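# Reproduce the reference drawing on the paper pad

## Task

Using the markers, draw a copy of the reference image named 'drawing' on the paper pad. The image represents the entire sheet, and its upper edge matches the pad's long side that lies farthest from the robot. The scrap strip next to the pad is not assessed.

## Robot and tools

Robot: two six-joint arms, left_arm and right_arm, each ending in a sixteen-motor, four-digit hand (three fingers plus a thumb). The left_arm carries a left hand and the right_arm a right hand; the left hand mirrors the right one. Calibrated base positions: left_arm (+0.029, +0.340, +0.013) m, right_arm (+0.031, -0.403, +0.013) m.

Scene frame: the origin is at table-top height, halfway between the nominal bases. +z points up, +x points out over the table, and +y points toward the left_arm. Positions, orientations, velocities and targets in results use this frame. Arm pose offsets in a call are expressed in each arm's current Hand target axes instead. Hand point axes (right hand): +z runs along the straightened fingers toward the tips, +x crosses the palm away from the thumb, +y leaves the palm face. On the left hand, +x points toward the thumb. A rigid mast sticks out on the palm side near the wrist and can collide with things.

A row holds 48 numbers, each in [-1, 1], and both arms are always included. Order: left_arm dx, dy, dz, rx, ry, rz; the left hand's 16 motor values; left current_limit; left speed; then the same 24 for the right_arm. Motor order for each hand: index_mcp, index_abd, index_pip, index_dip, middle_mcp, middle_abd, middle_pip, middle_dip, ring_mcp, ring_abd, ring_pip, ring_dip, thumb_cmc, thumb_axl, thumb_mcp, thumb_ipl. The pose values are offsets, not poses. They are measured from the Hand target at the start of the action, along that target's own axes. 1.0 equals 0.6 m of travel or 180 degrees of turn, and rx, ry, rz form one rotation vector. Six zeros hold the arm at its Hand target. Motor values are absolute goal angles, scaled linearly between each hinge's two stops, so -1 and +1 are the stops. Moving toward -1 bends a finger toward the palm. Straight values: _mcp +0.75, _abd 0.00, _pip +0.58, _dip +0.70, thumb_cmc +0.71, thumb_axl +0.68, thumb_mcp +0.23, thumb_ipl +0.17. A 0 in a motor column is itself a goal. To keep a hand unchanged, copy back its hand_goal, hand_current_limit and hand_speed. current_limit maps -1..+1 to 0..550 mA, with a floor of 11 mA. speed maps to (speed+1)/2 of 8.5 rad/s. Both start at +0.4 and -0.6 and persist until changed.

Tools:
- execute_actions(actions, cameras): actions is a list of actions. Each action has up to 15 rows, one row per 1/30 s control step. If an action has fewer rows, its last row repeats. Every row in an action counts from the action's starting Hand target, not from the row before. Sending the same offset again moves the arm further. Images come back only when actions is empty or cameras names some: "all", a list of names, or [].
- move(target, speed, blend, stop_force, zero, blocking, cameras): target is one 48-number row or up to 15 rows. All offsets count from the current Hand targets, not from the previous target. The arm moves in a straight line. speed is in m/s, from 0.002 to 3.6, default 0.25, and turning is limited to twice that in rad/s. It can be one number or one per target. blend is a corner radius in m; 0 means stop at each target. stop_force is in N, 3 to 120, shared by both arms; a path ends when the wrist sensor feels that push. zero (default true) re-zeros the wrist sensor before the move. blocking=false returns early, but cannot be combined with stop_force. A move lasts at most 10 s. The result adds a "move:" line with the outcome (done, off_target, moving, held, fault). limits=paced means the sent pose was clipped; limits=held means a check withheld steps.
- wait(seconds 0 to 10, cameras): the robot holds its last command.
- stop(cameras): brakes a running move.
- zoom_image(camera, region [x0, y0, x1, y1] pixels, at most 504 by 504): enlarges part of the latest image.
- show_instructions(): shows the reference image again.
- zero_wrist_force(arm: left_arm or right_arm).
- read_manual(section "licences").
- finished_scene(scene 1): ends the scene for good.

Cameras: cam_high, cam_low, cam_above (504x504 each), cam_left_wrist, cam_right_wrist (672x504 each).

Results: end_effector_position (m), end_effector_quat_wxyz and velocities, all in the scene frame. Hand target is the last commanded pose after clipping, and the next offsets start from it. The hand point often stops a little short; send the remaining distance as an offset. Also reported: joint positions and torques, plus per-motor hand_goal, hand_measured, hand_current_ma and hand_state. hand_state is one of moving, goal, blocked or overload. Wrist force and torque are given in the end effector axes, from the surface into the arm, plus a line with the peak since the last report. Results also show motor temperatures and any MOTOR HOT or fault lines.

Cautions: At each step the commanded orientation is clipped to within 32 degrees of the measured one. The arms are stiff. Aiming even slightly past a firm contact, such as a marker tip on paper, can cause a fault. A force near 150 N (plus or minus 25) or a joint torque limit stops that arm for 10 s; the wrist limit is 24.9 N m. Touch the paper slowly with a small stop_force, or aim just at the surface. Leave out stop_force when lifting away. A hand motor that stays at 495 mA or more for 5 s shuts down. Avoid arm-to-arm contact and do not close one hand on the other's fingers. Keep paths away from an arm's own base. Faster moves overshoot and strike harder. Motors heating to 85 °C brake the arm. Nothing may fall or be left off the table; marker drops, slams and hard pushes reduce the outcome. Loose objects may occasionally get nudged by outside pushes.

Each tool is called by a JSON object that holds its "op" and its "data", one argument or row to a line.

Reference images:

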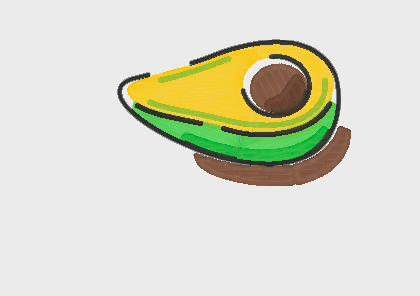

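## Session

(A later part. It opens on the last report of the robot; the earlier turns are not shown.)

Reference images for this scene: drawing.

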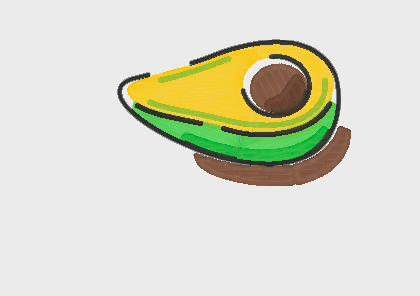

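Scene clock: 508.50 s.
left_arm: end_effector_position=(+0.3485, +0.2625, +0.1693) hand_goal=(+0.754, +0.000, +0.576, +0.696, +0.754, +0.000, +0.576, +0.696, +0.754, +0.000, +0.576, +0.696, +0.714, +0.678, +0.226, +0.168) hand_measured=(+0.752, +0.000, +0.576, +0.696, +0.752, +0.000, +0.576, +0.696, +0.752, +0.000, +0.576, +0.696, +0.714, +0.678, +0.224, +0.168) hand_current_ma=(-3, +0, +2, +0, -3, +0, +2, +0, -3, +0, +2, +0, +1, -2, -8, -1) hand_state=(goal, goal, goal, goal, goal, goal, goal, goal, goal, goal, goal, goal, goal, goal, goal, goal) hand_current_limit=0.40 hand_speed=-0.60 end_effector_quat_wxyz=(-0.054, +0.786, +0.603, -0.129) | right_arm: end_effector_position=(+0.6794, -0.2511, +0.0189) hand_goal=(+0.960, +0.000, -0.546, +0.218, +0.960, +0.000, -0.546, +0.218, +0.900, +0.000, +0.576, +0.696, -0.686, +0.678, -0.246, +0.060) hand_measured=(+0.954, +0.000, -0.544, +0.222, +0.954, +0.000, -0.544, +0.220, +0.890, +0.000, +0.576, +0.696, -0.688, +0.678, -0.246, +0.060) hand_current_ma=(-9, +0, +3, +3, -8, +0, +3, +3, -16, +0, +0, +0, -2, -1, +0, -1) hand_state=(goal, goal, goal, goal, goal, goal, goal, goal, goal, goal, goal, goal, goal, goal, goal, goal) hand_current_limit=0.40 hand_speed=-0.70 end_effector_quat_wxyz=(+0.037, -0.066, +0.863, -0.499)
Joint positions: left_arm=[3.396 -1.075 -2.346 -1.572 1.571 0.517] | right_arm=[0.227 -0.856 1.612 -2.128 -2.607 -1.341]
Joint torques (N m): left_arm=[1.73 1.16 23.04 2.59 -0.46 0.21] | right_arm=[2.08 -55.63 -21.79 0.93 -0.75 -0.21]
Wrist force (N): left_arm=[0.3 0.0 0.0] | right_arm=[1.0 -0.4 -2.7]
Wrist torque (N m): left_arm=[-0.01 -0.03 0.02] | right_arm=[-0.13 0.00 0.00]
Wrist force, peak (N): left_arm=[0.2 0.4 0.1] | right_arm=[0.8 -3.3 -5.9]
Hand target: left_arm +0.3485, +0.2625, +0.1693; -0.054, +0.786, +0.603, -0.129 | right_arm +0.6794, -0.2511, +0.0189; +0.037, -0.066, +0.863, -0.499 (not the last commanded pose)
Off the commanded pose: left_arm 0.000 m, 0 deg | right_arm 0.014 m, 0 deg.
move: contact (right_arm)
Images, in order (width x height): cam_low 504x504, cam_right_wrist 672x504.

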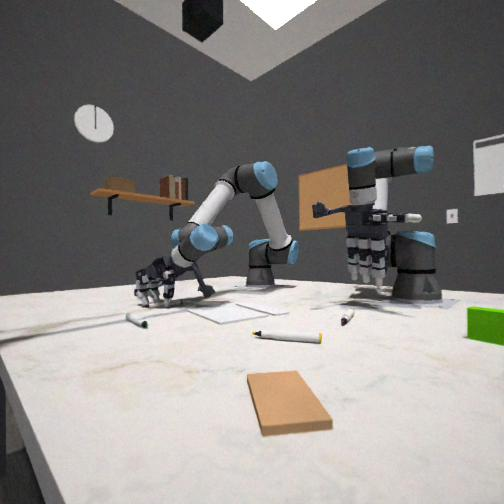

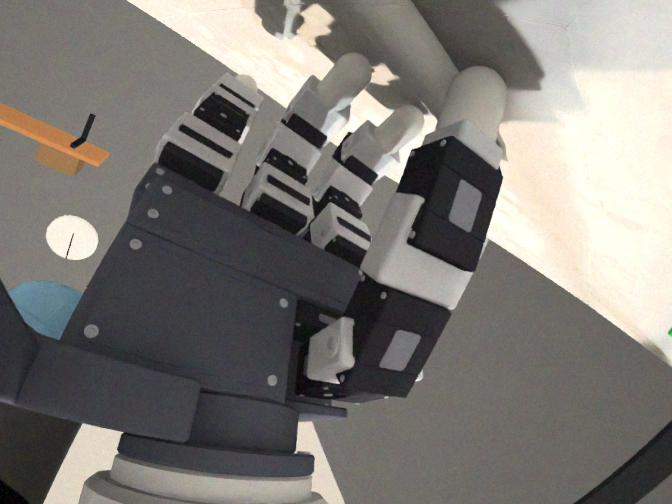

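{"op": "execute_actions", "data": {
  "actions": [],
  "cameras": ["cam_high", "cam_above"]
}}

{"op": "zoom_image", "data": {
  "camera": "cam_high",
  "region": [130, 120, 260, 250]
}}

Scene clock: 540.07 s.
left_arm: end_effector_position=(+0.3485, +0.2625, +0.1693) hand_goal=(+0.754, +0.000, +0.576, +0.696, +0.754, +0.000, +0.576, +0.696, +0.754, +0.000, +0.576, +0.696, +0.714, +0.678, +0.226, +0.168) hand_measured=(+0.752, +0.000, +0.576, +0.696, +0.752, +0.000, +0.576, +0.696, +0.752, +0.000, +0.576, +0.696, +0.714, +0.678, +0.224, +0.168) hand_current_ma=(-3, +0, +2, +0, -3, +0, +2, +0, -3, +0, +2, +0, +1, -2, -8, -1) hand_state=(goal, goal, goal, goal, goal, goal, goal, goal, goal, goal, goal, goal, goal, goal, goal, goal) hand_current_limit=0.40 hand_speed=-0.60 end_effector_quat_wxyz=(-0.054, +0.786, +0.603, -0.129) | right_arm: end_effector_position=(+0.6794, -0.2511, +0.0189) hand_goal=(+0.960, +0.000, -0.546, +0.218, +0.960, +0.000, -0.546, +0.218, +0.900, +0.000, +0.576, +0.696, -0.686, +0.678, -0.246, +0.060) hand_measured=(+0.954, +0.000, -0.544, +0.222, +0.954, +0.000, -0.544, +0.220, +0.890, +0.000, +0.576, +0.696, -0.688, +0.678, -0.246, +0.060) hand_current_ma=(-9, +0, +3, +3, -8, +0, +3, +3, -16, +0, +0, +0, -2, -1, +0, -1) hand_state=(goal, goal, goal, goal, goal, goal, goal, goal, goal, goal, goal, goal, goal, goal, goal, goal) hand_current_limit=0.40 hand_speed=-0.70 end_effector_quat_wxyz=(+0.037, -0.066, +0.863, -0.499)
Joint positions: left_arm=[3.396 -1.075 -2.346 -1.572 1.571 0.517] | right_arm=[0.227 -0.856 1.612 -2.128 -2.607 -1.341]
Joint velocities: within noise
Joint torques (N m): left_arm=[2.19 1.56 23 2.66 -0.38 0.22] | right_arm=[1.79 -55.28 -22.24 0.21 -0.81 -0.25]
Motor temperatures (°C): left_arm=[31 32 31 37 39 42] | right_arm=[34 35 30 34 41 38]
Wrist force (N): left_arm=[-0.1 0.1 -0.1] | right_arm=[1.0 -0.5 -2.9]
Wrist torque (N m): left_arm=[0.02 0.00 0.00] | right_arm=[-0.12 0.00 0.00]
Wrist force, peak (N): left_arm=[0.0 0.5 -0.2] | right_arm=[0.8 -0.7 -3.5]
Hand target: left_arm +0.3485, +0.2625, +0.1693; -0.054, +0.786, +0.603, -0.129 | right_arm +0.6794, -0.2511, +0.0189; +0.037, -0.066, +0.863, -0.499 (not the last commanded pose)
Off the commanded pose: left_arm 0.000 m, 0 deg | right_arm 0.014 m, 0 deg.
Images, in order (width x height): cam_high 504x504, cam_above 504x504.

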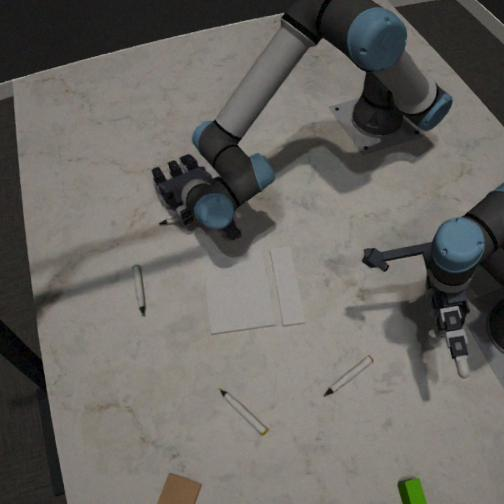

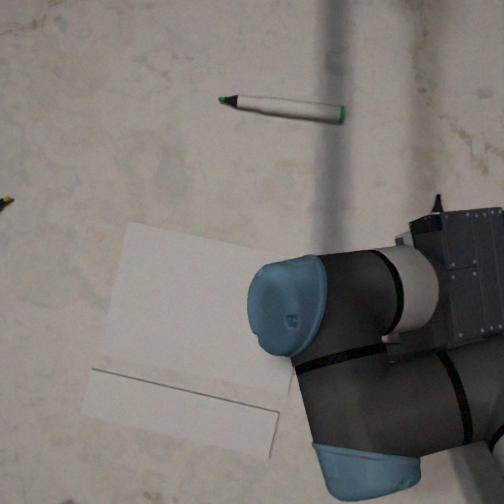

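Scaled by 3.877 from the camera's 504x504 image, which has a finer 720x720 frame.

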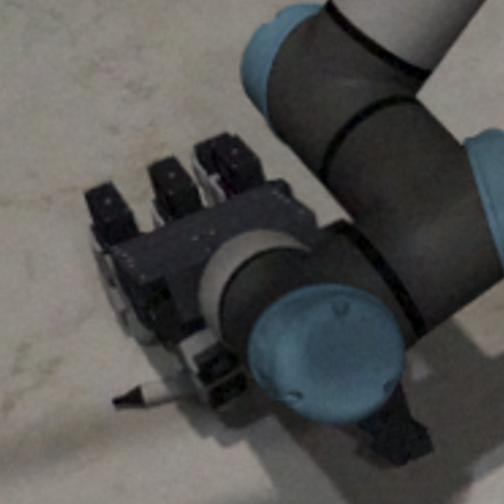

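{"op": "move", "data": {
  "target": [0,0,0,0,0,0, 0.754,0,0.576,0.696,0.754,0,0.576,0.696,0.754,0,0.576,0.696,0.714,0.678,0.226,0.168,0.4,-0.6, 0,-0.0029,-0.00167,0,0,0, 0.959,0,-0.547,0.217,0.959,0,-0.547,0.217,0.9,0,0.576,0.696,-0.686,0.677,-0.247,0.059,0.4,-0.7],
  "speed": 0.05
}}

{"op": "move", "data": {
  "target": [0,0,0,0,0,0, 0.754,0,0.576,0.696,0.754,0,0.576,0.696,0.754,0,0.576,0.696,0.714,0.678,0.226,0.168,0.4,-0.6, 0,0,0,0,0,0, 0.600,0,-0.547,0.217,0.600,0,-0.547,0.217,0.9,0,0.576,0.696,-0.686,0.677,-0.247,0.059,0.4,-0.92],
  "speed": 0.05,
  "cameras": ["cam_right_wrist", "cam_above", "cam_low"]
}}

{"op": "zoom_image", "data": {
  "camera": "cam_low",
  "region": [125, 270, 195, 322]
}}

Scene clock: 563.03 s.
left_arm: end_effector_position=(+0.3485, +0.2625, +0.1693) hand_goal=(+0.754, +0.000, +0.576, +0.696, +0.754, +0.000, +0.576, +0.696, +0.754, +0.000, +0.576, +0.696, +0.714, +0.678, +0.226, +0.168) hand_measured=(+0.752, +0.000, +0.576, +0.696, +0.752, +0.000, +0.576, +0.696, +0.752, +0.000, +0.576, +0.696, +0.714, +0.678, +0.224, +0.168) hand_current_ma=(-3, +0, +2, +0, -3, +0, +2, +0, -3, +0, +2, +0, +1, -2, -8, -1) hand_state=(goal, goal, goal, goal, goal, goal, goal, goal, goal, goal, goal, goal, goal, goal, goal, goal) hand_current_limit=0.40 hand_speed=-0.60 end_effector_quat_wxyz=(-0.054, +0.786, +0.603, -0.129) | right_arm: end_effector_position=(+0.6794, -0.2511, +0.0209) hand_goal=(+0.960, +0.000, -0.546, +0.218, +0.960, +0.000, -0.546, +0.218, +0.900, +0.000, +0.576, +0.696, -0.686, +0.678, -0.246, +0.060) hand_measured=(+0.954, +0.000, -0.544, +0.222, +0.954, +0.000, -0.544, +0.220, +0.890, +0.000, +0.576, +0.696, -0.688, +0.678, -0.246, +0.060) hand_current_ma=(-9, +0, +3, +3, -8, +0, +3, +3, -16, +0, +0, +0, -2, -1, +0, -1) hand_state=(goal, goal, goal, goal, goal, goal, goal, goal, goal, goal, goal, goal, goal, goal, goal, goal) hand_current_limit=0.40 hand_speed=-0.70 end_effector_quat_wxyz=(+0.037, -0.066, +0.863, -0.499)
Joint positions: left_arm=[3.396 -1.075 -2.346 -1.572 1.571 0.517] | right_arm=[0.227 -0.859 1.612 -2.124 -2.607 -1.341]
Joint torques (N m): left_arm=[1.83 1.24 23.44 2.65 -0.44 0.12] | right_arm=[1.77 -56.83 -23.32 0.65 -0.81 -0.75]
Wrist force (N): left_arm=[0.2 0.2 0.0] | right_arm=[1.1 1.5 -0.9]
Wrist torque (N m): left_arm=[0.03 -0.03 0.01] | right_arm=[-0.02 0.00 0.00]
Wrist force, peak (N): left_arm=[0.3 0.3 0.1] | right_arm=[1.1 -0.6 -3.6]
Hand target: left_arm +0.3485, +0.2625, +0.1693; -0.054, +0.786, +0.603, -0.129 | right_arm +0.6794, -0.2511, +0.0209; +0.037, -0.066, +0.863, -0.499
Off the commanded pose: left_arm 0.000 m, 0 deg | right_arm 0.000 m, 0 deg.
move: done

Scene clock: 564.63 s.
left_arm: end_effector_position=(+0.3485, +0.2625, +0.1693) hand_goal=(+0.754, +0.000, +0.576, +0.696, +0.754, +0.000, +0.576, +0.696, +0.754, +0.000, +0.576, +0.696, +0.714, +0.678, +0.226, +0.168) hand_measured=(+0.752, +0.000, +0.576, +0.696, +0.752, +0.000, +0.576, +0.696, +0.752, +0.000, +0.576, +0.696, +0.714, +0.678, +0.224, +0.168) hand_current_ma=(-3, +0, +2, +0, -3, +0, +2, +0, -3, +0, +2, +0, +1, -2, -8, -1) hand_state=(goal, goal, goal, goal, goal, goal, goal, goal, goal, goal, goal, goal, goal, goal, goal, goal) hand_current_limit=0.40 hand_speed=-0.60 end_effector_quat_wxyz=(-0.054, +0.786, +0.603, -0.129) | right_arm: end_effector_position=(+0.6794, -0.2511, +0.0209) hand_goal=(+0.600, +0.000, -0.546, +0.218, +0.600, +0.000, -0.546, +0.218, +0.900, +0.000, +0.576, +0.696, -0.686, +0.678, -0.246, +0.060) hand_measured=(+0.598, +0.000, -0.546, +0.216, +0.598, +0.000, -0.548, +0.216, +0.890, +0.000, +0.576, +0.696, -0.688, +0.678, -0.246, +0.060) hand_current_ma=(-2, +0, -1, -2, -3, +0, -1, -2, -16, +0, +0, +0, -2, -1, +0, -1) hand_state=(goal, goal, goal, goal, goal, goal, goal, goal, goal, goal, goal, goal, goal, goal, goal, goal) hand_current_limit=0.40 hand_speed=-0.92 end_effector_quat_wxyz=(+0.037, -0.066, +0.863, -0.499)
Joint positions: left_arm=[3.396 -1.075 -2.346 -1.572 1.571 0.517] | right_arm=[0.227 -0.859 1.612 -2.124 -2.607 -1.341]
Joint torques (N m): left_arm=[1.93 1.42 23.8 2.7 -0.58 0.21] | right_arm=[0.8 -48.58 -18.83 0.65 -0.88 0.65]
Wrist force (N): left_arm=[0.1 0.2 0.0] | right_arm=[0.9 1.4 -0.9]
Wrist torque (N m): left_arm=[0.02 -0.01 0.01] | right_arm=[0.01 0.04 -0.03]
Wrist force, peak (N): left_arm=[0.4 0.1 -0.1] | right_arm=[1.4 -4.2 -1.6]
Hand target: left_arm +0.3485, +0.2625, +0.1693; -0.054, +0.786, +0.603, -0.129 | right_arm +0.6794, -0.2511, +0.0209; +0.037, -0.066, +0.863, -0.499
Off the commanded pose: left_arm 0.000 m, 0 deg | right_arm 0.000 m, 0 deg.
move: done
Images, in order (width x height): cam_low 504x504, cam_above 504x504, cam_right_wrist 672x504.

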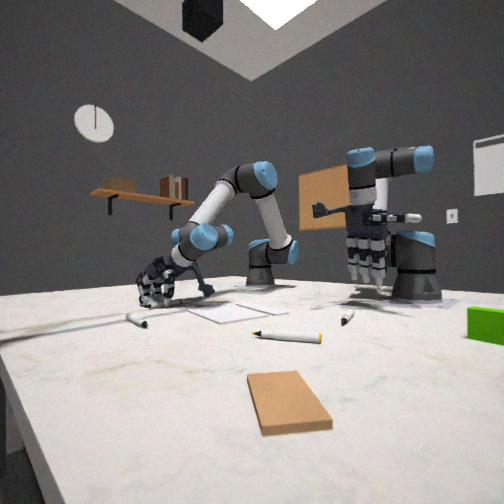

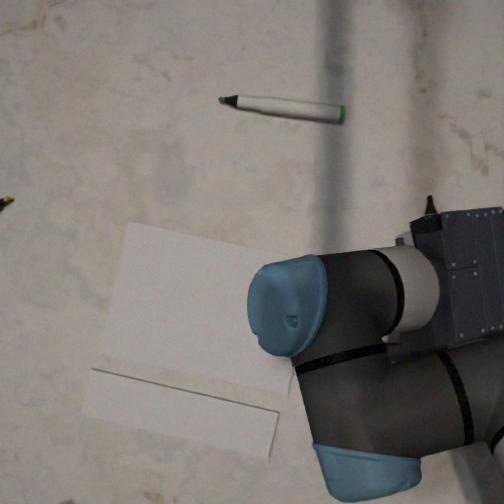

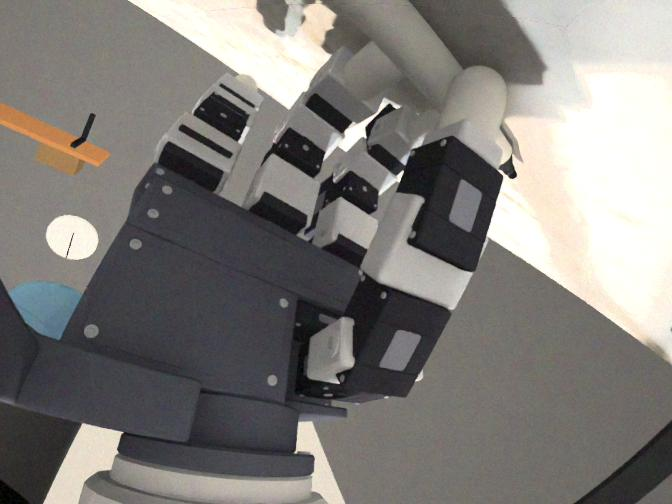

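Scaled by 7.200 from the camera's 504x504 image, which has a finer 720x720 frame.

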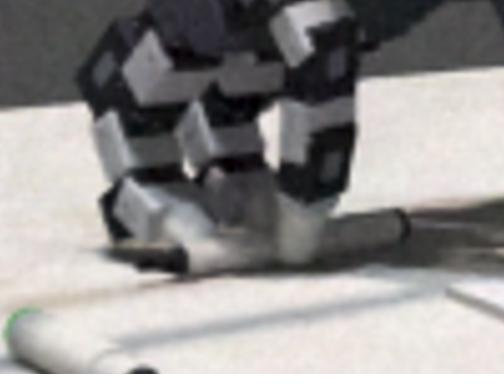

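{"op": "move", "data": {
  "target": [0,0,0,0,0,0, 0.754,0,0.576,0.696,0.754,0,0.576,0.696,0.754,0,0.576,0.696,0.714,0.678,0.226,0.168,0.4,-0.6, 0,0,0,0,0,0, 0.500,0,-0.547,0.217,0.500,0,-0.547,0.217,0.9,0,0.576,0.696,-0.686,0.677,-0.247,0.059,0.2,-0.95],
  "speed": 0.05,
  "cameras": ["cam_right_wrist", "cam_above", "cam_low"]
}}

{"op": "zoom_image", "data": {
  "camera": "cam_low",
  "region": [125, 270, 195, 322]
}}

Scene clock: 571.23 s.
left_arm: end_effector_position=(+0.3485, +0.2625, +0.1693) hand_goal=(+0.754, +0.000, +0.576, +0.696, +0.754, +0.000, +0.576, +0.696, +0.754, +0.000, +0.576, +0.696, +0.714, +0.678, +0.226, +0.168) hand_measured=(+0.752, +0.000, +0.576, +0.696, +0.752, +0.000, +0.576, +0.696, +0.752, +0.000, +0.576, +0.696, +0.714, +0.678, +0.224, +0.168) hand_current_ma=(-3, +0, +2, +0, -3, +0, +2, +0, -3, +0, +2, +0, +1, -2, -8, -1) hand_state=(goal, goal, goal, goal, goal, goal, goal, goal, goal, goal, goal, goal, goal, goal, goal, goal) hand_current_limit=0.40 hand_speed=-0.60 end_effector_quat_wxyz=(-0.054, +0.786, +0.603, -0.129) | right_arm: end_effector_position=(+0.6794, -0.2511, +0.0209) hand_goal=(+0.500, +0.000, -0.546, +0.218, +0.500, +0.000, -0.546, +0.218, +0.900, +0.000, +0.576, +0.696, -0.686, +0.678, -0.246, +0.060) hand_measured=(+0.530, +0.000, -0.544, +0.216, +0.532, +0.000, -0.546, +0.216, +0.890, +0.000, +0.576, +0.696, -0.686, +0.678, -0.220, +0.072) hand_current_ma=(+74, +0, +1, -1, +82, +0, +0, -2, -16, +0, +0, +0, +0, +0, +78, +27) hand_state=(blocked, goal, goal, goal, blocked, goal, goal, goal, goal, goal, goal, goal, goal, goal, blocked, goal) hand_current_limit=0.20 hand_speed=-0.95 end_effector_quat_wxyz=(+0.037, -0.066, +0.863, -0.499)
Joint positions: left_arm=[3.396 -1.075 -2.346 -1.572 1.571 0.517] | right_arm=[0.227 -0.859 1.612 -2.124 -2.607 -1.341]
Joint torques (N m): left_arm=[1.68 1.08 22.94 2.76 -0.47 0.21] | right_arm=[-2.13 -33.74 -9.55 0.28 -0.82 1.61]
Wrist force (N): left_arm=[0.2 0.2 -0.1] | right_arm=[1.2 -2.6 -2.3]
Wrist torque (N m): left_arm=[0.04 -0.03 0.01] | right_arm=[-0.07 0.00 -0.03]
Wrist force, peak (N): left_arm=[0.1 0.3 -0.2] | right_arm=[1.3 -2.8 -2.5]
Hand target: left_arm +0.3485, +0.2625, +0.1693; -0.054, +0.786, +0.603, -0.129 | right_arm +0.6794, -0.2511, +0.0209; +0.037, -0.066, +0.863, -0.499
Off the commanded pose: left_arm 0.000 m, 0 deg | right_arm 0.000 m, 0 deg.
move: done
Images, in order (width x height): cam_low 504x504, cam_above 504x504, cam_right_wrist 672x504.

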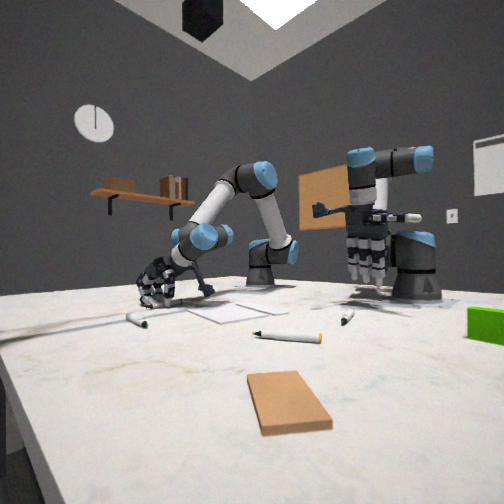

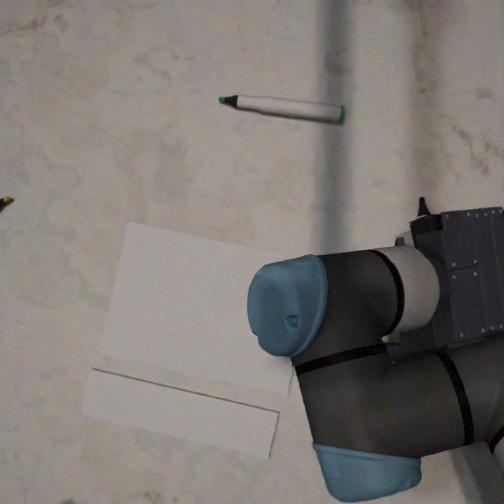

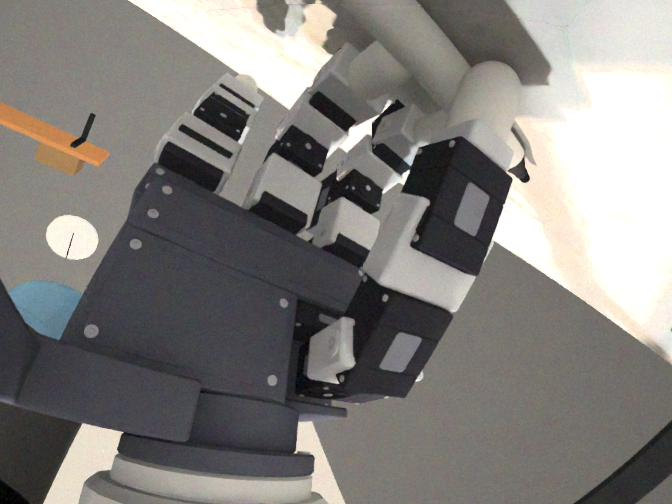

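Scaled by 7.200 from the camera's 504x504 image, which has a finer 720x720 frame.

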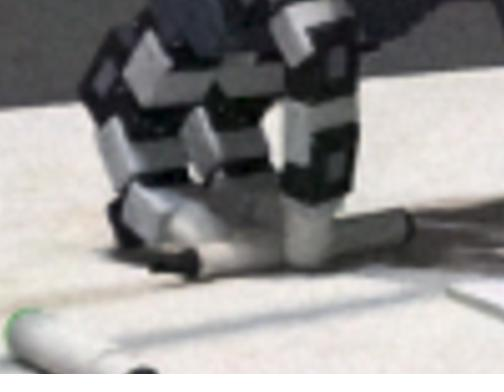

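{"op": "move", "data": {
  "target": [0,0,0,0,0,0, 0.754,0,0.576,0.696,0.754,0,0.576,0.696,0.754,0,0.576,0.696,0.714,0.678,0.226,0.168,0.4,-0.6, 0,-0.0015,-0.0008,0,0,0, 0.44,0,-0.56,0.20,0.44,0,-0.56,0.20,0.9,0,0.576,0.696,-0.686,0.677,-0.31,0.03,0.5,-0.95],
  "speed": 0.05
}}

Scene clock: 581.83 s.
left_arm: end_effector_position=(+0.3485, +0.2625, +0.1693) hand_goal=(+0.754, +0.000, +0.576, +0.696, +0.754, +0.000, +0.576, +0.696, +0.754, +0.000, +0.576, +0.696, +0.714, +0.678, +0.226, +0.168) hand_measured=(+0.752, +0.000, +0.576, +0.696, +0.752, +0.000, +0.576, +0.696, +0.752, +0.000, +0.576, +0.696, +0.714, +0.678, +0.224, +0.168) hand_current_ma=(-3, +0, +2, +0, -3, +0, +2, +0, -3, +0, +2, +0, +1, -2, -8, -1) hand_state=(goal, goal, goal, goal, goal, goal, goal, goal, goal, goal, goal, goal, goal, goal, goal, goal) hand_current_limit=0.40 hand_speed=-0.60 end_effector_quat_wxyz=(-0.054, +0.786, +0.603, -0.129) | right_arm: end_effector_position=(+0.6794, -0.2512, +0.0219) hand_goal=(+0.440, +0.000, -0.560, +0.200, +0.440, +0.000, -0.560, +0.200, +0.900, +0.000, +0.576, +0.696, -0.686, +0.678, -0.310, +0.030) hand_measured=(+0.520, +0.000, -0.538, +0.208, +0.510, +0.000, -0.540, +0.208, +0.890, +0.000, +0.576, +0.696, -0.682, +0.680, -0.220, +0.072) hand_current_ma=(+266, +0, +43, +10, +222, +0, +41, +12, -16, +0, +0, +0, +6, +2, +409, +152) hand_state=(blocked, goal, blocked, goal, blocked, goal, blocked, goal, goal, goal, goal, goal, goal, goal, blocked, blocked) hand_current_limit=0.50 hand_speed=-0.95 end_effector_quat_wxyz=(+0.037, -0.066, +0.863, -0.499)
Joint positions: left_arm=[3.396 -1.075 -2.346 -1.572 1.571 0.517] | right_arm=[0.227 -0.861 1.612 -2.122 -2.607 -1.341]
Joint torques (N m): left_arm=[1.92 1.7 23.41 2.8 -0.71 0.28] | right_arm=[-4.1 -57.87 -23.5 0.7 -1.43 -0.88]
Wrist force (N): left_arm=[0.2 0.2 0.1] | right_arm=[1.5 1.4 -0.8]
Wrist torque (N m): left_arm=[0.02 -0.02 0.01] | right_arm=[-0.01 -0.04 0.02]
Wrist force, peak (N): left_arm=[0.3 0.3 0.0] | right_arm=[1.7 -2.7 -2.4]
Hand target: left_arm +0.3485, +0.2625, +0.1693; -0.054, +0.786, +0.603, -0.129 | right_arm +0.6794, -0.2511, +0.0219; +0.037, -0.066, +0.863, -0.499
Off the commanded pose: left_arm 0.000 m, 0 deg | right_arm 0.000 m, 0 deg.
move: done

{"op": "move", "data": {
  "target": [0,0,0,0,0,0, 0.754,0,0.576,0.696,0.754,0,0.576,0.696,0.754,0,0.576,0.696,0.714,0.678,0.226,0.168,0.4,-0.6, 0,-0.0866,-0.05,0,0,0, 0.44,0,-0.56,0.20,0.44,0,-0.56,0.20,0.9,0,0.576,0.696,-0.686,0.677,-0.29,0.03,0.5,-0.95],
  "speed": 0.05,
  "cameras": ["cam_right_wrist", "cam_above", "cam_low"]
}}

{"op": "zoom_image", "data": {
  "camera": "cam_low",
  "region": [110, 240, 210, 314]
}}

Scene clock: 590.00 s.
left_arm: end_effector_position=(+0.3485, +0.2625, +0.1693) hand_goal=(+0.754, +0.000, +0.576, +0.696, +0.754, +0.000, +0.576, +0.696, +0.754, +0.000, +0.576, +0.696, +0.714, +0.678, +0.226, +0.168) hand_measured=(+0.752, +0.000, +0.576, +0.696, +0.752, +0.000, +0.576, +0.696, +0.752, +0.000, +0.576, +0.696, +0.714, +0.678, +0.224, +0.168) hand_current_ma=(-3, +0, +2, +0, -3, +0, +2, +0, -3, +0, +2, +0, +1, -2, -8, -1) hand_state=(goal, goal, goal, goal, goal, goal, goal, goal, goal, goal, goal, goal, goal, goal, goal, goal) hand_current_limit=0.40 hand_speed=-0.60 end_effector_quat_wxyz=(-0.054, +0.786, +0.603, -0.129) | right_arm: end_effector_position=(+0.6795, -0.2511, +0.0819) hand_goal=(+0.440, +0.000, -0.560, +0.200, +0.440, +0.000, -0.560, +0.200, +0.900, +0.000, +0.576, +0.696, -0.686, +0.678, -0.290, +0.030) hand_measured=(+0.520, +0.000, -0.538, +0.208, +0.510, +0.000, -0.538, +0.208, +0.890, +0.000, +0.576, +0.696, -0.682, +0.680, -0.220, +0.072) hand_current_ma=(+266, +0, +43, +10, +221, +0, +42, +12, -16, +0, +0, +0, +6, +2, +293, +152) hand_state=(blocked, goal, blocked, goal, blocked, goal, blocked, goal, goal, goal, goal, goal, goal, goal, blocked, blocked) hand_current_limit=0.50 hand_speed=-0.95 end_effector_quat_wxyz=(+0.037, -0.066, +0.863, -0.499)
Joint positions: left_arm=[3.396 -1.075 -2.346 -1.572 1.571 0.517] | right_arm=[0.227 -0.951 1.581 -2.001 -2.607 -1.341]
Joint torques (N m): left_arm=[1.95 1.47 23.95 2.83 -0.63 0.42] | right_arm=[3.82 -55.71 -25.86 0.68 -1.9 1.81]
Wrist force (N): left_arm=[0.1 0.1 -0.1] | right_arm=[1.2 1.5 -0.9]
Wrist torque (N m): left_arm=[0.03 -0.01 0.00] | right_arm=[0.03 -0.01 0.01]
Wrist force, peak (N): left_arm=[0.4 0.3 -0.1] | right_arm=[1.3 1.9 -1.4]
Hand target: left_arm +0.3485, +0.2625, +0.1693; -0.054, +0.786, +0.603, -0.129 | right_arm +0.6795, -0.2511, +0.0819; +0.037, -0.066, +0.863, -0.499
Off the commanded pose: left_arm 0.000 m, 0 deg | right_arm 0.000 m, 0 deg.
move: done
Images, in order (width x height): cam_low 504x504, cam_above 504x504, cam_right_wrist 672x504.

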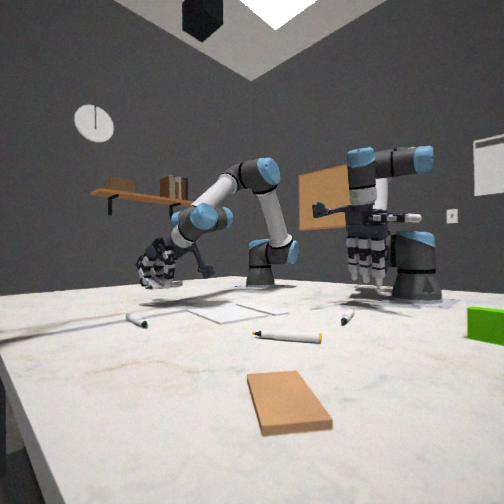

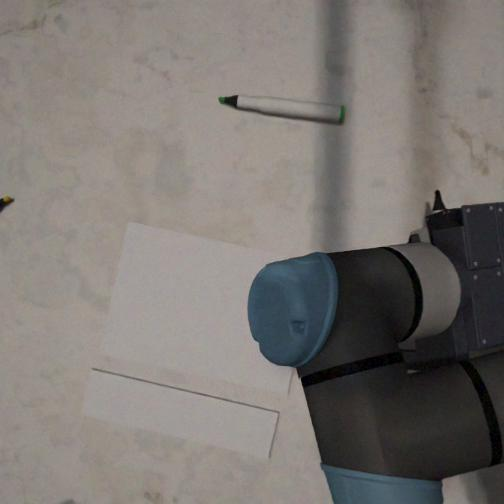

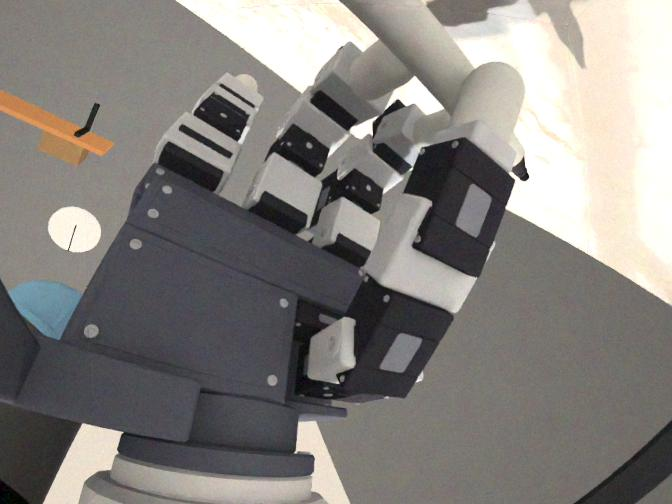

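Scaled by 5.040 from the camera's 504x504 image, which has a finer 720x720 frame.

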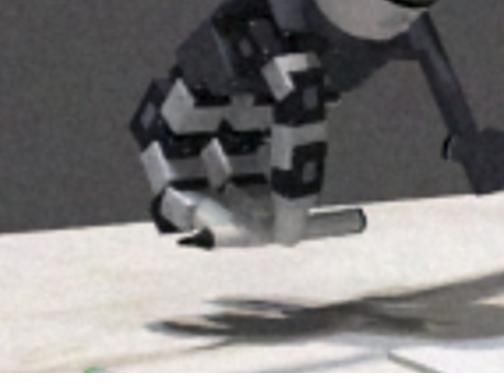

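{"op": "move", "data": {
  "target": [0.286,-0.1497,-0.2643,0,0,0, 0.754,0,0.576,0.696,0.754,0,0.576,0.696,0.754,0,0.576,0.696,0.714,0.678,0.226,0.168,0.4,-0.6, 0,-0.3147,-0.1817,0,0,0, 0.44,0,-0.56,0.20,0.44,0,-0.56,0.20,0.9,0,0.576,0.696,-0.686,0.677,-0.29,0.03,0.5,-0.95],
  "speed": 0.2
}}

{"op": "move", "data": {
  "target": [0,0,0,0,0,0, 0.754,0,0.576,0.696,0.754,0,0.576,0.696,0.754,0,0.576,0.696,0.714,0.678,0.226,0.168,0.4,-0.6, 0.5113,0.007,-0.1788,0.0329,0.2211,-0.4486, 0.44,0,-0.56,0.20,0.44,0,-0.56,0.20,0.9,0,0.576,0.696,-0.686,0.677,-0.29,0.03,0.5,-0.95],
  "speed": 0.2,
  "cameras": ["cam_high", "cam_low"]
}}

Scene clock: 708.53 s.
left_arm: end_effector_position=(+0.3483, +0.4624, +0.3199) hand_goal=(+0.754, +0.000, +0.576, +0.696, +0.754, +0.000, +0.576, +0.696, +0.754, +0.000, +0.576, +0.696, +0.714, +0.678, +0.226, +0.168) hand_measured=(+0.752, +0.000, +0.576, +0.696, +0.752, +0.000, +0.576, +0.696, +0.752, +0.000, +0.576, +0.696, +0.714, +0.678, +0.224, +0.168) hand_current_ma=(-4, +0, +2, +0, -4, +0, +2, +0, -4, +0, +2, +0, +0, -2, -9, -1) hand_state=(goal, goal, goal, goal, goal, goal, goal, goal, goal, goal, goal, goal, goal, goal, goal, goal) hand_current_limit=0.40 hand_speed=-0.60 end_effector_quat_wxyz=(-0.054, +0.786, +0.603, -0.128) | right_arm: end_effector_position=(+0.6797, -0.2510, +0.3000) hand_goal=(+0.440, +0.000, -0.560, +0.200, +0.440, +0.000, -0.560, +0.200, +0.900, +0.000, +0.576, +0.696, -0.686, +0.678, -0.290, +0.030) hand_measured=(+0.520, +0.000, -0.538, +0.208, +0.508, +0.000, -0.538, +0.208, +0.890, +0.000, +0.576, +0.696, -0.682, +0.680, -0.220, +0.072) hand_current_ma=(+266, +0, +44, +10, +220, +0, +42, +12, -16, +0, +0, +0, +6, +2, +293, +152) hand_state=(blocked, goal, blocked, goal, blocked, goal, blocked, goal, goal, goal, goal, goal, goal, goal, blocked, blocked) hand_current_limit=0.50 hand_speed=-0.95 end_effector_quat_wxyz=(+0.037, -0.066, +0.863, -0.499)
Joint positions: left_arm=[4.002 -1.108 -1.953 -1.883 1.729 1.105] | right_arm=[0.227 -1.145 1.283 -1.509 -2.607 -1.341]
Joint torques (N m): left_arm=[15.73 -5.1 29.69 -0.13 2.69 2.37] | right_arm=[7.43 -28.51 -29.74 0.54 -1.47 2.16]
Wrist force (N): left_arm=[0.1 0.3 -0.2] | right_arm=[1.0 1.3 -1.2]
Wrist torque (N m): left_arm=[0.08 -0.08 -0.06] | right_arm=[0.02 0.03 -0.01]
Wrist force, peak (N): left_arm=[-1.0 0.7 0.7] | right_arm=[1.2 2.7 -0.4]
Hand target: left_arm +0.3483, +0.4625, +0.3199; -0.054, +0.786, +0.603, -0.129 | right_arm +0.6797, -0.2510, +0.2999; +0.037, -0.066, +0.863, -0.499
Off the commanded pose: left_arm 0.000 m, 0 deg | right_arm 0.000 m, 0 deg.
move: done

Scene clock: 712.97 s.
left_arm: end_effector_position=(+0.3483, +0.4625, +0.3199) hand_goal=(+0.754, +0.000, +0.576, +0.696, +0.754, +0.000, +0.576, +0.696, +0.754, +0.000, +0.576, +0.696, +0.714, +0.678, +0.226, +0.168) hand_measured=(+0.752, +0.000, +0.576, +0.696, +0.752, +0.000, +0.576, +0.696, +0.752, +0.000, +0.576, +0.696, +0.714, +0.678, +0.224, +0.168) hand_current_ma=(-4, +0, +2, +0, -4, +0, +2, +0, -4, +0, +2, +0, +0, -2, -9, -1) hand_state=(goal, goal, goal, goal, goal, goal, goal, goal, goal, goal, goal, goal, goal, goal, goal, goal) hand_current_limit=0.40 hand_speed=-0.60 end_effector_quat_wxyz=(-0.054, +0.786, +0.603, -0.129) | right_arm: end_effector_position=(+0.3622, -0.2032, +0.3503) hand_goal=(+0.440, +0.000, -0.560, +0.200, +0.440, +0.000, -0.560, +0.200, +0.900, +0.000, +0.576, +0.696, -0.686, +0.678, -0.290, +0.030) hand_measured=(+0.520, +0.000, -0.538, +0.208, +0.508, +0.000, -0.538, +0.208, +0.896, +0.002, +0.576, +0.696, -0.680, +0.680, -0.220, +0.072) hand_current_ma=(+266, +0, +45, +10, +217, +0, +42, +12, -3, +1, +0, +0, +9, +2, +293, +152) hand_state=(blocked, goal, blocked, goal, blocked, goal, blocked, goal, goal, goal, goal, goal, goal, goal, blocked, blocked) hand_current_limit=0.50 hand_speed=-0.95 end_effector_quat_wxyz=(+0.557, +0.436, -0.556, +0.436)
Joint positions: left_arm=[4.002 -1.108 -1.953 -1.883 1.729 1.105] | right_arm=[0.452 -1.034 1.208 -0.173 -2.408 -1.57]
Joint torques (N m): left_arm=[15.91 -4.74 28.9 -0.1 2.46 2.4] | right_arm=[6.78 -52.7 -11.06 4.11 1.42 -1.36]
Wrist force (N): left_arm=[0.0 0.5 -0.3] | right_arm=[-1.0 -0.3 -0.5]
Wrist torque (N m): left_arm=[0.11 -0.07 -0.06] | right_arm=[-0.07 -0.07 0.08]
Wrist force, peak (N): left_arm=[-0.2 0.6 -0.2] | right_arm=[0.5 2.0 -1.0]
Hand target: left_arm +0.3483, +0.4625, +0.3199; -0.054, +0.786, +0.603, -0.129 | right_arm +0.3622, -0.2032, +0.3503; +0.557, +0.436, -0.556, +0.436
Off the commanded pose: left_arm 0.000 m, 0 deg | right_arm 0.000 m, 0 deg.
move: done
Images, in order (width x height): cam_high 504x504, cam_low 504x504.

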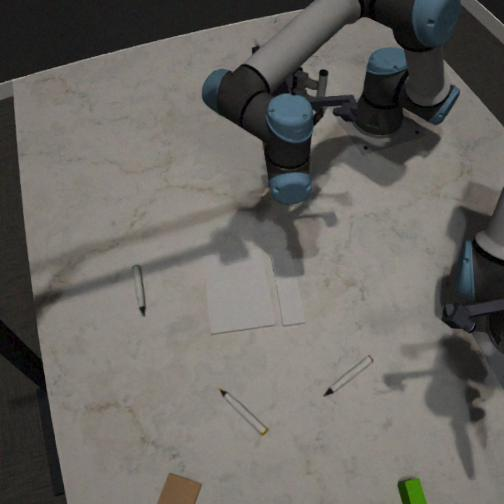

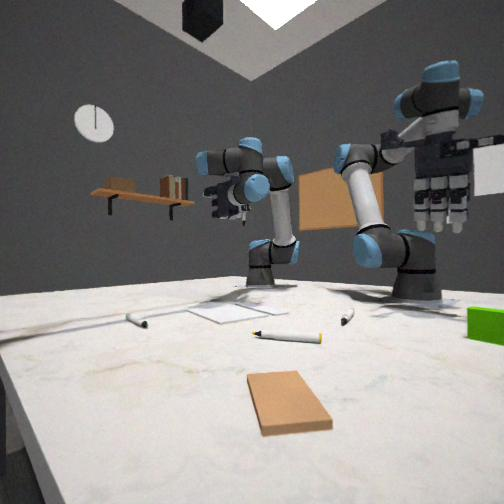

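{"op": "move", "data": {
  "target": [0,0,0,0,0,0, 0.754,0,0.576,0.696,0.754,0,0.576,0.696,0.754,0,0.576,0.696,0.714,0.678,0.226,0.168,0.4,-0.6, -0.083,-0.3212,-0.426,0.509,0,0, 0.44,0,-0.56,0.20,0.44,0,-0.56,0.20,0.9,0,0.576,0.696,-0.686,0.677,-0.29,0.03,0.5,-0.95],
  "speed": 0.2,
  "cameras": ["cam_high", "cam_low", "cam_above", "cam_right_wrist"]
}}

Scene clock: 725.03 s.
left_arm: end_effector_position=(+0.3483, +0.4625, +0.3199) hand_goal=(+0.754, +0.000, +0.576, +0.696, +0.754, +0.000, +0.576, +0.696, +0.754, +0.000, +0.576, +0.696, +0.714, +0.678, +0.226, +0.168) hand_measured=(+0.752, +0.000, +0.576, +0.696, +0.752, +0.000, +0.576, +0.696, +0.752, +0.000, +0.576, +0.696, +0.714, +0.678, +0.224, +0.168) hand_current_ma=(-4, +0, +2, +0, -4, +0, +2, +0, -4, +0, +2, +0, +0, -2, -9, -1) hand_state=(goal, goal, goal, goal, goal, goal, goal, goal, goal, goal, goal, goal, goal, goal, goal, goal) hand_current_limit=0.40 hand_speed=-0.60 end_effector_quat_wxyz=(-0.054, +0.786, +0.603, -0.129) | right_arm: end_effector_position=(+0.4100, -0.1638, +0.3404) hand_goal=(+0.440, +0.000, -0.560, +0.200, +0.440, +0.000, -0.560, +0.200, +0.900, +0.000, +0.576, +0.696, -0.686, +0.678, -0.290, +0.030) hand_measured=(+0.520, +0.000, -0.538, +0.208, +0.508, +0.000, -0.538, +0.208, +0.898, +0.002, +0.576, +0.696, -0.680, +0.680, -0.220, +0.072) hand_current_ma=(+266, +0, +45, +10, +217, +0, +42, +12, -1, +1, +0, +0, +9, +2, +293, +152) hand_state=(blocked, goal, blocked, goal, blocked, goal, blocked, goal, goal, goal, goal, goal, goal, goal, blocked, blocked) hand_current_limit=0.50 hand_speed=-0.95 end_effector_quat_wxyz=(+0.482, +0.517, -0.482, +0.517)
Joint positions: left_arm=[4.002 -1.108 -1.953 -1.883 1.729 1.105] | right_arm=[0.568 -0.94 1.083 -0.142 -2.603 -1.571]
Joint torques (N m): left_arm=[15.29 -4.41 28.71 -0.1 2.53 2.34] | right_arm=[-6.06 -56.52 -10.48 -0.93 1.51 -0.54]
Wrist force (N): left_arm=[-0.1 0.3 -0.4] | right_arm=[-1.0 -0.2 -0.5]
Wrist torque (N m): left_arm=[0.09 -0.05 -0.07] | right_arm=[-0.04 -0.05 0.08]
Wrist force, peak (N): left_arm=[0.2 0.5 -0.5] | right_arm=[-1.8 -0.8 -3.5]
Hand target: left_arm +0.3483, +0.4625, +0.3199; -0.054, +0.786, +0.603, -0.129 | right_arm +0.4100, -0.1639, +0.3404; +0.483, +0.517, -0.482, +0.517 (not the last commanded pose)
Off the commanded pose: left_arm 0.000 m, 0 deg | right_arm 0.261 m, 74 deg.
move: held (right_arm; a check stopped the path); limits=held
pose unreachable (right arm): on one or more control steps of this call, first in action 0 (counted from 0), this arm could not follow its commanded pose, so it was not sent that pose on those steps. It may still have moved: this result reports where it is.
cause: moving toward the commanded pose would bring two parts of the arm too close to each other (joints 4 (wrist 1) to 6 (wrist 3) lie between them).
Images, in order (width x height): cam_high 504x504, cam_low 504x504, cam_above 504x504, cam_right_wrist 672x504.

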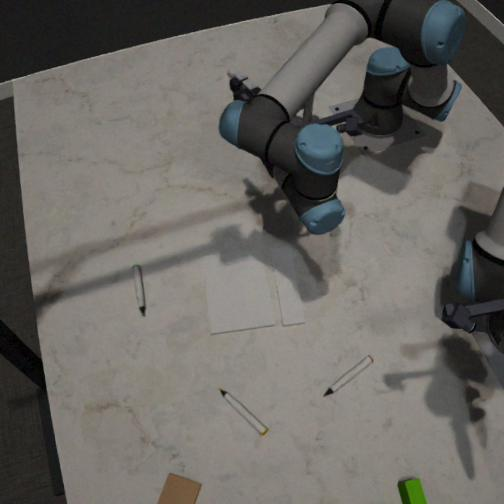

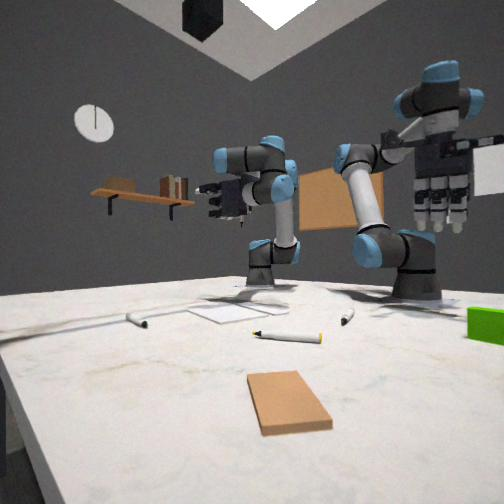

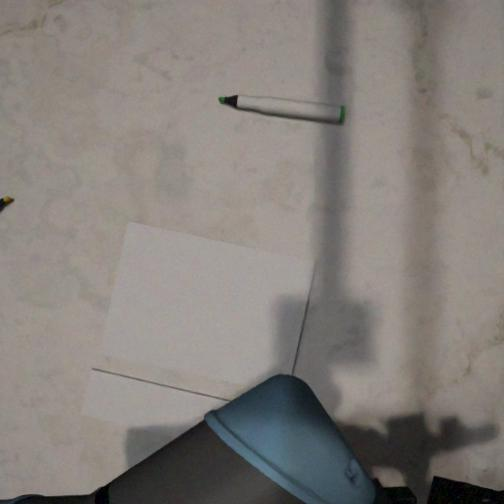

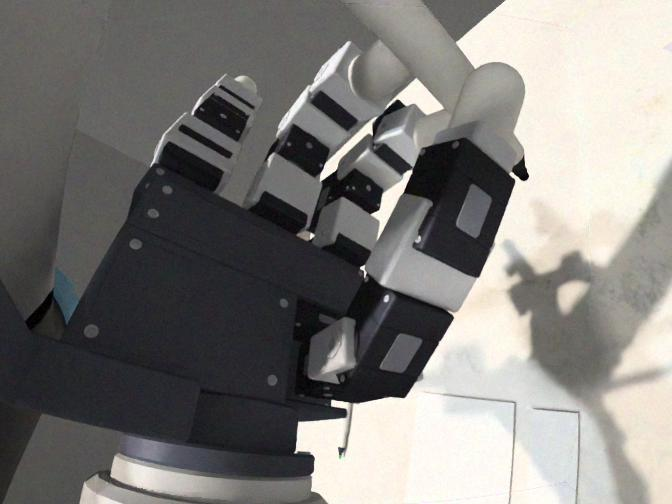

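{"op": "move", "data": {
  "target": [
    [0.1695,-0.0938,-0.1747,0,0,0, 0.754,0,0.576,0.696,0.754,0,0.576,0.696,0.754,0,0.576,0.696,0.714,0.678,0.226,0.168,0.4,-0.6, -0.1007,0.0622,-0.0894,-0.30,0,0, 0.44,0,-0.56,0.20,0.44,0,-0.56,0.20,0.9,0,0.576,0.696,-0.686,0.677,-0.29,0.03,0.5,-0.95],
    [0.1695,-0.0938,-0.1747,0,0,0, 0.754,0,0.576,0.696,0.754,0,0.576,0.696,0.754,0,0.576,0.696,0.714,0.678,0.226,0.168,0.4,-0.6, -0.1507,0.0457,-0.3506,-0.5778,0,0, 0.44,0,-0.56,0.20,0.44,0,-0.56,0.20,0.9,0,0.576,0.696,-0.686,0.677,-0.29,0.03,0.5,-0.95],
    [0.1695,-0.0938,-0.1747,0,0,0, 0.754,0,0.576,0.696,0.754,0,0.576,0.696,0.754,0,0.576,0.696,0.714,0.678,0.226,0.168,0.4,-0.6, -0.1507,-0.1147,-0.4696,-0.8556,0,0, 0.44,0,-0.56,0.20,0.44,0,-0.56,0.20,0.9,0,0.576,0.696,-0.686,0.677,-0.29,0.03,0.5,-0.95]
  ],
  "speed": 0.25,
  "blend": [0.03,0.03,0],
  "cameras": ["cam_high", "cam_low"]
}}

Scene clock: 912.70 s.
left_arm: end_effector_position=(+0.3482, +0.5826, +0.4203) hand_goal=(+0.754, +0.000, +0.576, +0.696, +0.754, +0.000, +0.576, +0.696, +0.754, +0.000, +0.576, +0.696, +0.714, +0.678, +0.226, +0.168) hand_measured=(+0.752, +0.000, +0.576, +0.696, +0.752, +0.000, +0.576, +0.696, +0.752, +0.000, +0.576, +0.696, +0.714, +0.678, +0.224, +0.168) hand_current_ma=(-4, +0, +2, +0, -4, +0, +2, +0, -4, +0, +2, +0, +0, -2, -9, -1) hand_state=(goal, goal, goal, goal, goal, goal, goal, goal, goal, goal, goal, goal, goal, goal, goal, goal) hand_current_limit=0.40 hand_speed=-0.60 end_effector_quat_wxyz=(-0.054, +0.786, +0.603, -0.129) | right_arm: end_effector_position=(+0.4590, +0.1219, +0.2499) hand_goal=(+0.440, +0.000, -0.560, +0.200, +0.440, +0.000, -0.560, +0.200, +0.900, +0.000, +0.576, +0.696, -0.686, +0.678, -0.290, +0.030) hand_measured=(+0.520, +0.000, -0.538, +0.208, +0.508, +0.000, -0.538, +0.208, +0.898, +0.002, +0.576, +0.696, -0.680, +0.680, -0.220, +0.072) hand_current_ma=(+266, +0, +45, +10, +217, +0, +42, +12, -1, +1, +0, +0, +9, +2, +293, +152) hand_state=(blocked, goal, blocked, goal, blocked, goal, blocked, goal, goal, goal, goal, goal, goal, goal, blocked, blocked) hand_current_limit=0.50 hand_speed=-0.95 end_effector_quat_wxyz=(+0.612, -0.354, -0.612, -0.353)
Joint positions: left_arm=[4.207 -1.314 -1.576 -2.017 1.773 1.309] | right_arm=[0.258 -1.117 1.608 -0.49 -0.225 -1.571]
Joint torques (N m): left_arm=[15.75 3.95 28.53 0.08 2.64 2.31] | right_arm=[7.66 -49.38 -9.63 -1.72 1.27 1.95]
Wrist force (N): left_arm=[0.4 0.4 -0.5] | right_arm=[-0.9 -0.2 -0.4]
Wrist torque (N m): left_arm=[0.07 -0.08 0.00] | right_arm=[-0.07 -0.02 -0.03]
Wrist force, peak (N): left_arm=[0.4 0.6 -0.6] | right_arm=[-1.6 -0.4 -0.8]
Hand target: left_arm +0.3482, +0.5826, +0.4203; -0.054, +0.786, +0.603, -0.129 | right_arm +0.4590, +0.1220, +0.2499; +0.612, -0.354, -0.612, -0.354
Off the commanded pose: left_arm 0.000 m, 0 deg | right_arm 0.000 m, 0 deg.
move: done
Images, in order (width x height): cam_high 504x504, cam_low 504x504.

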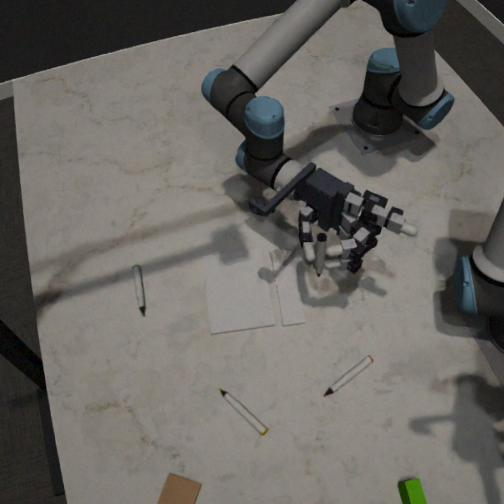

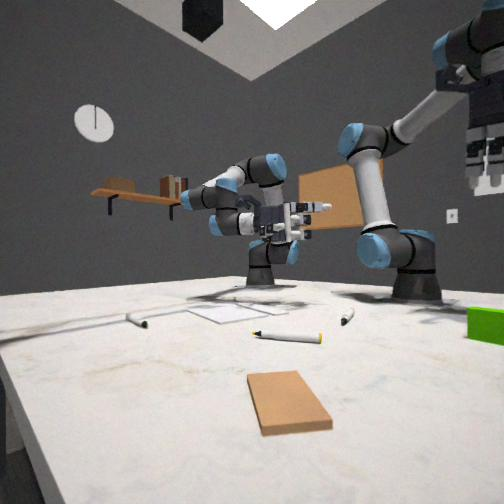

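{"op": "move", "data": {
  "target": [
    [0,0,0,0,0,0,0.754,0,0.576,0.696,0.754,0,0.576,0.696,0.754,0,0.576,0.696,0.714,0.678,0.226,0.168,0.4,-0.6,0.05,0.0733,-0.0597,-0.1,0,0,0.44,0,-0.56,0.20,0.44,0,-0.56,0.20,0.9,0,0.576,0.696,-0.686,0.677,-0.29,0.03,0.5,-0.95],
    [0,0,0,0,0,0,0.754,0,0.576,0.696,0.754,0,0.576,0.696,0.754,0,0.576,0.696,0.714,0.678,0.226,0.168,0.4,-0.6,0.05,0.215,-0.07,-0.25,0,0,0.44,0,-0.56,0.20,0.44,0,-0.56,0.20,0.9,0,0.576,0.696,-0.686,0.677,-0.29,0.03,0.5,-0.95],
    [0,0,0,0,0,0,0.754,0,0.576,0.696,0.754,0,0.576,0.696,0.754,0,0.576,0.696,0.714,0.678,0.226,0.168,0.4,-0.6,0.05,0.249,-0.1813,-0.4167,0,0,0.44,0,-0.56,0.20,0.44,0,-0.56,0.20,0.9,0,0.576,0.696,-0.686,0.677,-0.29,0.03,0.5,-0.95]
  ],
  "blend": [0.03,0.03,0],
  "speed": 0.2
}}

Scene clock: 1001.53 s.
left_arm: end_effector_position=(+0.3482, +0.5826, +0.4203) hand_goal=(+0.754, +0.000, +0.576, +0.696, +0.754, +0.000, +0.576, +0.696, +0.754, +0.000, +0.576, +0.696, +0.714, +0.678, +0.226, +0.168) hand_measured=(+0.752, +0.000, +0.576, +0.696, +0.752, +0.000, +0.576, +0.696, +0.752, +0.000, +0.576, +0.696, +0.714, +0.678, +0.224, +0.168) hand_current_ma=(-4, +0, +2, +0, -4, +0, +2, +0, -4, +0, +2, +0, +0, -2, -9, -1) hand_state=(goal, goal, goal, goal, goal, goal, goal, goal, goal, goal, goal, goal, goal, goal, goal, goal) hand_current_limit=0.40 hand_speed=-0.60 end_effector_quat_wxyz=(-0.054, +0.786, +0.603, -0.129) | right_arm: end_effector_position=(+0.6427, +0.1024, +0.2798) hand_goal=(+0.440, +0.000, -0.560, +0.200, +0.440, +0.000, -0.560, +0.200, +0.900, +0.000, +0.576, +0.696, -0.686, +0.678, -0.290, +0.030) hand_measured=(+0.520, +0.000, -0.538, +0.208, +0.508, +0.000, -0.538, +0.208, +0.898, +0.002, +0.576, +0.696, -0.680, +0.680, -0.220, +0.072) hand_current_ma=(+266, +0, +45, +10, +217, +0, +42, +12, -1, +1, +0, +0, +9, +2, +293, +152) hand_state=(blocked, goal, blocked, goal, blocked, goal, blocked, goal, goal, goal, goal, goal, goal, goal, blocked, blocked) hand_current_limit=0.50 hand_speed=-0.95 end_effector_quat_wxyz=(-0.270, +0.654, +0.270, +0.653)
Joint positions: left_arm=[4.207 -1.314 -1.576 -2.017 1.773 1.309] | right_arm=[0.523 -1.121 1.529 -0.407 1.349 -1.571]
Joint torques (N m): left_arm=[15.51 3.8 27.46 0.1 2.57 2.18] | right_arm=[7.2 -27.44 -25.71 1 1.47 -1.37]
Wrist force (N): left_arm=[0.4 0.3 -0.5] | right_arm=[-1.0 0.2 -0.7]
Wrist torque (N m): left_arm=[0.05 -0.08 0.00] | right_arm=[0.01 -0.04 0.08]
Wrist force, peak (N): left_arm=[0.3 0.6 -0.7] | right_arm=[-1.4 -0.2 -0.9]
Hand target: left_arm +0.3482, +0.5826, +0.4203; -0.054, +0.786, +0.603, -0.129 | right_arm +0.6428, +0.1024, +0.2798; -0.270, +0.654, +0.270, +0.653
Off the commanded pose: left_arm 0.000 m, 0 deg | right_arm 0.000 m, 0 deg.
move: done


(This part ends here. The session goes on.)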